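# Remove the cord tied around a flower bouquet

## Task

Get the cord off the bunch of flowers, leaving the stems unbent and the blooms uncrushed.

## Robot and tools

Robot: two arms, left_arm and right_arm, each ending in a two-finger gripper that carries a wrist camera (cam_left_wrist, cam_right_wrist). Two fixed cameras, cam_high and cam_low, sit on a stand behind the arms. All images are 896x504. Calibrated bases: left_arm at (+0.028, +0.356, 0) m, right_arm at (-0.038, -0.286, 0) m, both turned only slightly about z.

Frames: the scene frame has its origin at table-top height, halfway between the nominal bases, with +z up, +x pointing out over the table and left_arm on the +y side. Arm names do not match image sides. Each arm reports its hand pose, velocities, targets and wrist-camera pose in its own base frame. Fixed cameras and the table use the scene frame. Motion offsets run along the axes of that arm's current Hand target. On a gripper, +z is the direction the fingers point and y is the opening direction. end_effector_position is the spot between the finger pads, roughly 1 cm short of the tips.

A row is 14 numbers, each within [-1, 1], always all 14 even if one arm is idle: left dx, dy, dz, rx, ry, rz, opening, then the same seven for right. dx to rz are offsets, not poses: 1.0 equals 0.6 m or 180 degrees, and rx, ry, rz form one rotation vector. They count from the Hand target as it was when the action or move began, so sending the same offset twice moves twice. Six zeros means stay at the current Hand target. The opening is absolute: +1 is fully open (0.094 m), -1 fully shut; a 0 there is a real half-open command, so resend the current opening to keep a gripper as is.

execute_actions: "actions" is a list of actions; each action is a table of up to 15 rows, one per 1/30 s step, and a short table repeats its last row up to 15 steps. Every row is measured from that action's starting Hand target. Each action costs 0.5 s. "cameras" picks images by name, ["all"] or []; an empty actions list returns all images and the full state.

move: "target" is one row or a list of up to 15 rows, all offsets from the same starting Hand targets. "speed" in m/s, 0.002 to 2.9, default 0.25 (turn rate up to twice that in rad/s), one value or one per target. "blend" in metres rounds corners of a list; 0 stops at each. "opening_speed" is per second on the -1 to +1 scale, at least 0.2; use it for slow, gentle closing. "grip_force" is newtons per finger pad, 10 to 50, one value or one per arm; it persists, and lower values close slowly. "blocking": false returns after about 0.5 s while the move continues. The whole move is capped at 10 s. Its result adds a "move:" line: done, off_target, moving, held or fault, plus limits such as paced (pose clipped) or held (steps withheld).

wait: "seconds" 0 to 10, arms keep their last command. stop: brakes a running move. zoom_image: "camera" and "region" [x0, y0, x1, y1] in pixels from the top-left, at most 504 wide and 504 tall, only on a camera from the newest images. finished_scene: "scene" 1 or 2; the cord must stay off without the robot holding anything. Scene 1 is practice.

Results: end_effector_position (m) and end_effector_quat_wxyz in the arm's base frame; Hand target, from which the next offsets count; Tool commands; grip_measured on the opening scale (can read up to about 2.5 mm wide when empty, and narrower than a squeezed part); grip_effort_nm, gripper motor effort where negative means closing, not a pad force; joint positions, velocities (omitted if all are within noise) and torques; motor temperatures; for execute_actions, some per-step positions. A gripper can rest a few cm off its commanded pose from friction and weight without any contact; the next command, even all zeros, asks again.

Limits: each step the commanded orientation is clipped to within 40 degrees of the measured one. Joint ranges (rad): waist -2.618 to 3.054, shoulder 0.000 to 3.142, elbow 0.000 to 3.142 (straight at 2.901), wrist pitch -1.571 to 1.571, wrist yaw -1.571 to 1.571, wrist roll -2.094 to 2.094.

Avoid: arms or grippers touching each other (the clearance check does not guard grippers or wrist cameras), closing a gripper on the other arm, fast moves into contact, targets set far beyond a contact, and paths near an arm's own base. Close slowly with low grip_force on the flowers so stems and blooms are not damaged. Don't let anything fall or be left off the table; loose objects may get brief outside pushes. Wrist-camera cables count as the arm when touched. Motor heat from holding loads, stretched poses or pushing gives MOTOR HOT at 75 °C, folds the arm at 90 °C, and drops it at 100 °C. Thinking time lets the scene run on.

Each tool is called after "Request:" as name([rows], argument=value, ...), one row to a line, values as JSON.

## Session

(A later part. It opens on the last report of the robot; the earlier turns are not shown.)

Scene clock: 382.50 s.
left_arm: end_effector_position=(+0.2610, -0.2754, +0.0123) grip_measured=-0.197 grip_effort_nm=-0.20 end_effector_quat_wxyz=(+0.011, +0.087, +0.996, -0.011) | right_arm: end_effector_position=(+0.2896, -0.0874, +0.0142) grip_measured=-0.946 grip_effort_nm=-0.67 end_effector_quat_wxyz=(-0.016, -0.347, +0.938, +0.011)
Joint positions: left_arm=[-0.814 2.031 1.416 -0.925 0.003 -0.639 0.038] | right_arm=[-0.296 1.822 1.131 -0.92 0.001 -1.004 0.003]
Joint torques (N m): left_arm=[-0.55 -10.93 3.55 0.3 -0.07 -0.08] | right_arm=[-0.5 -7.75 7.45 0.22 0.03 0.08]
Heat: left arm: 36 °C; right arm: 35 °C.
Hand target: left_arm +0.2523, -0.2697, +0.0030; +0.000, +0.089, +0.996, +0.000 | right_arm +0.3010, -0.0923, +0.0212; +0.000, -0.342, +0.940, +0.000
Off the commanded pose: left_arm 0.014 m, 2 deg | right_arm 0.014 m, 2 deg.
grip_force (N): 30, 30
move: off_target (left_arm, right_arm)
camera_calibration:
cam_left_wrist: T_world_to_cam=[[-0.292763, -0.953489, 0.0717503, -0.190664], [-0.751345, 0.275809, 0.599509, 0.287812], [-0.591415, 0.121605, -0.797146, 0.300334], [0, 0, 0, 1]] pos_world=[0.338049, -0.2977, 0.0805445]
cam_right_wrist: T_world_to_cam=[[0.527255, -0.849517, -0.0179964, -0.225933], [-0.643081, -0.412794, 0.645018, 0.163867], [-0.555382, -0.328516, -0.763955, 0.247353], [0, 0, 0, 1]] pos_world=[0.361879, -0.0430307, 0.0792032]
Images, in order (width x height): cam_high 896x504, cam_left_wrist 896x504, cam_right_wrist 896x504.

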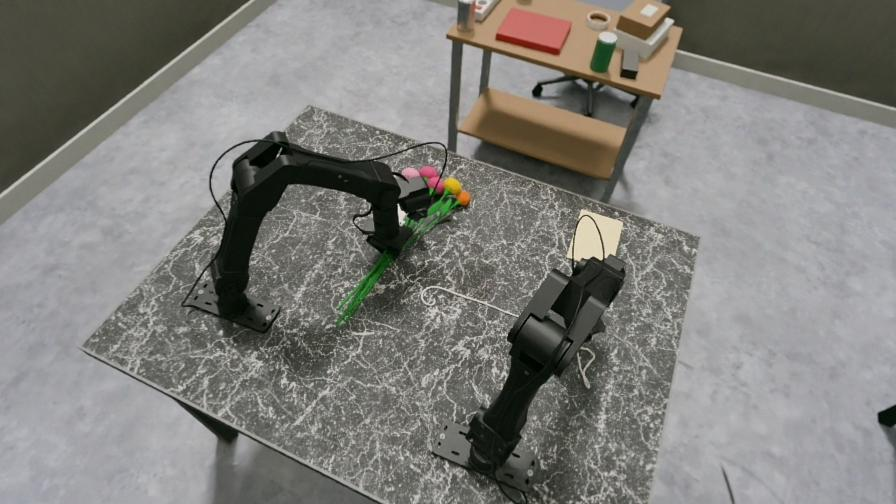

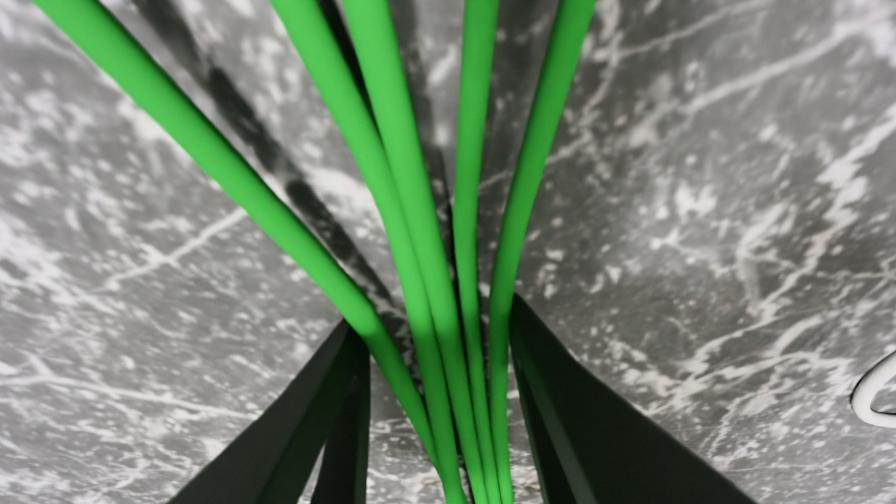

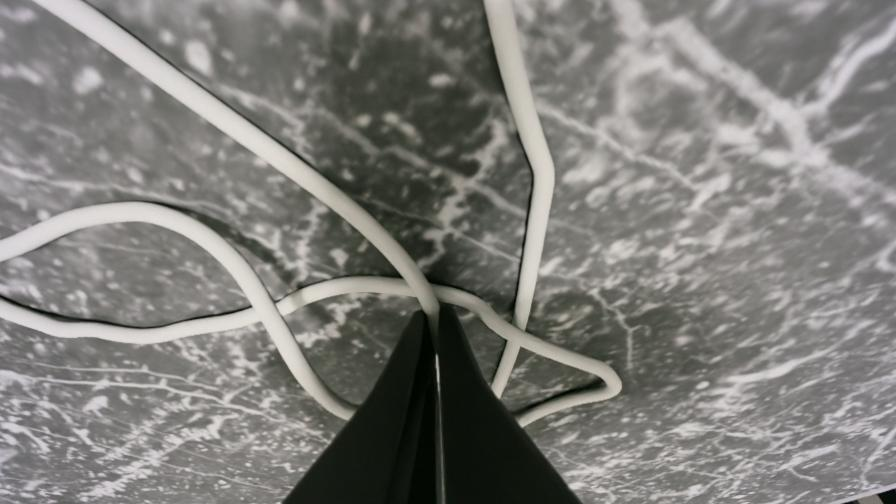

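Request:
move([
  [0, 0, 0, 0, 0, 0, 0.5, -0.01, 0, 0.03, 0, 0, 0, -1],
  [0, 0, -0.2, 0, 0, 0, 0.5, -0.01, 0, 0.03, 0, 0, 0, -0.2],
  [0, 0, -0.25, 0, 0, 0, 0.5, -0.01, 0, -0.15, 0, 0, 0, -0.2],
], speed=[0.05, 0.08, 0.1], cameras=["all"])

Scene clock: 390.00 s.
left_arm: end_effector_position=(+0.2532, -0.2671, +0.1446) grip_measured=+0.497 grip_effort_nm=0.11 end_effector_quat_wxyz=(-0.007, +0.087, +0.996, +0.005) | right_arm: end_effector_position=(+0.3025, -0.0900, +0.0957) grip_measured=-0.201 grip_effort_nm=0.07 end_effector_quat_wxyz=(-0.016, -0.341, +0.940, +0.010)
Joint positions: left_arm=[-0.814 1.968 1.86 -1.478 0.002 -0.639 0.07] | right_arm=[-0.291 1.78 1.418 -1.246 0.002 -0.987 0.038]
Joint torques (N m): left_arm=[-0.58 -11.6 9.11 0.02 -0.07 -0.06] | right_arm=[0.85 -9.91 7.47 -0.09 -0.01 0.06]
Heat: left arm: 36 °C; right arm: 36 °C.
Hand target: left_arm +0.2524, -0.2697, +0.1530; +0.000, +0.089, +0.996, +0.000 | right_arm +0.3057, -0.0883, +0.1112; +0.000, -0.342, +0.940, +0.000
Off the commanded pose: left_arm 0.009 m, 1 deg | right_arm 0.016 m, 2 deg.
grip_force (N): 30, 30
move: off_target (right_arm)
camera_calibration:
cam_left_wrist: T_world_to_cam=[[-0.290042, -0.955795, 0.0482763, -0.192412], [-0.731837, 0.254021, 0.632367, 0.184733], [-0.616677, 0.148083, -0.773163, 0.410153], [0, 0, 0, 1]] pos_world=[0.332319, -0.291569, 0.209585]
cam_right_wrist: T_world_to_cam=[[0.516197, -0.856329, -0.0155574, -0.231063], [-0.649647, -0.403316, 0.644434, 0.121393], [-0.558122, -0.322548, -0.764502, 0.317371], [0, 0, 0, 1]] pos_world=[0.375268, -0.0465382, 0.160806]

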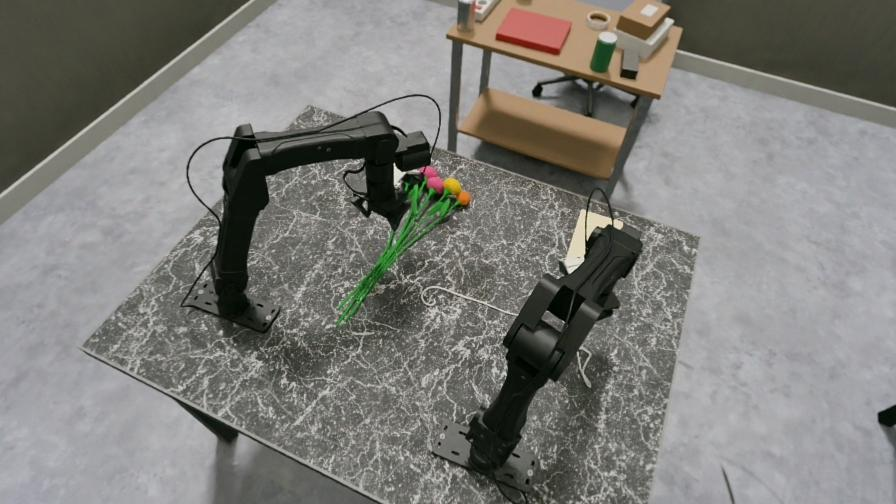

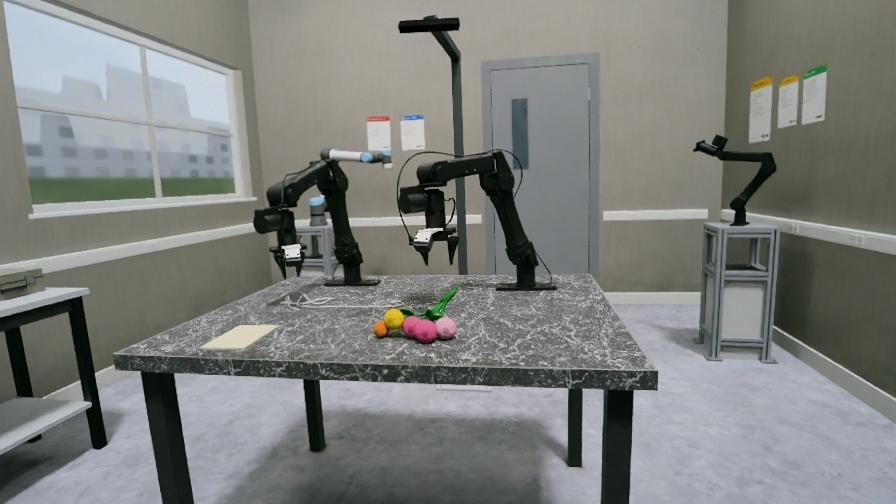

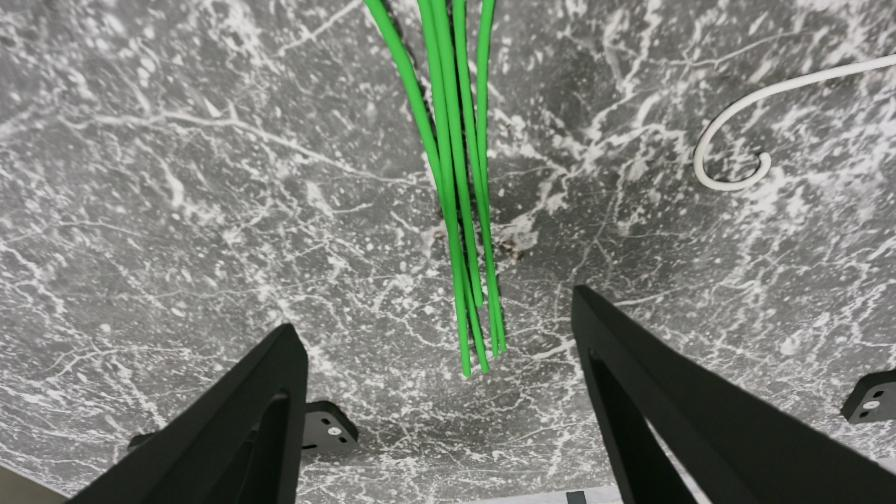

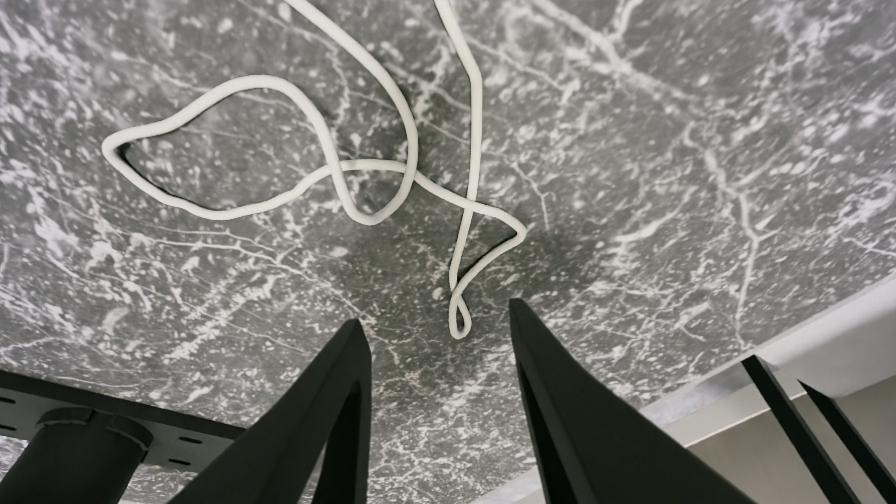

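Request:
finished_scene(scene=1)

The scene is finished: the task was done.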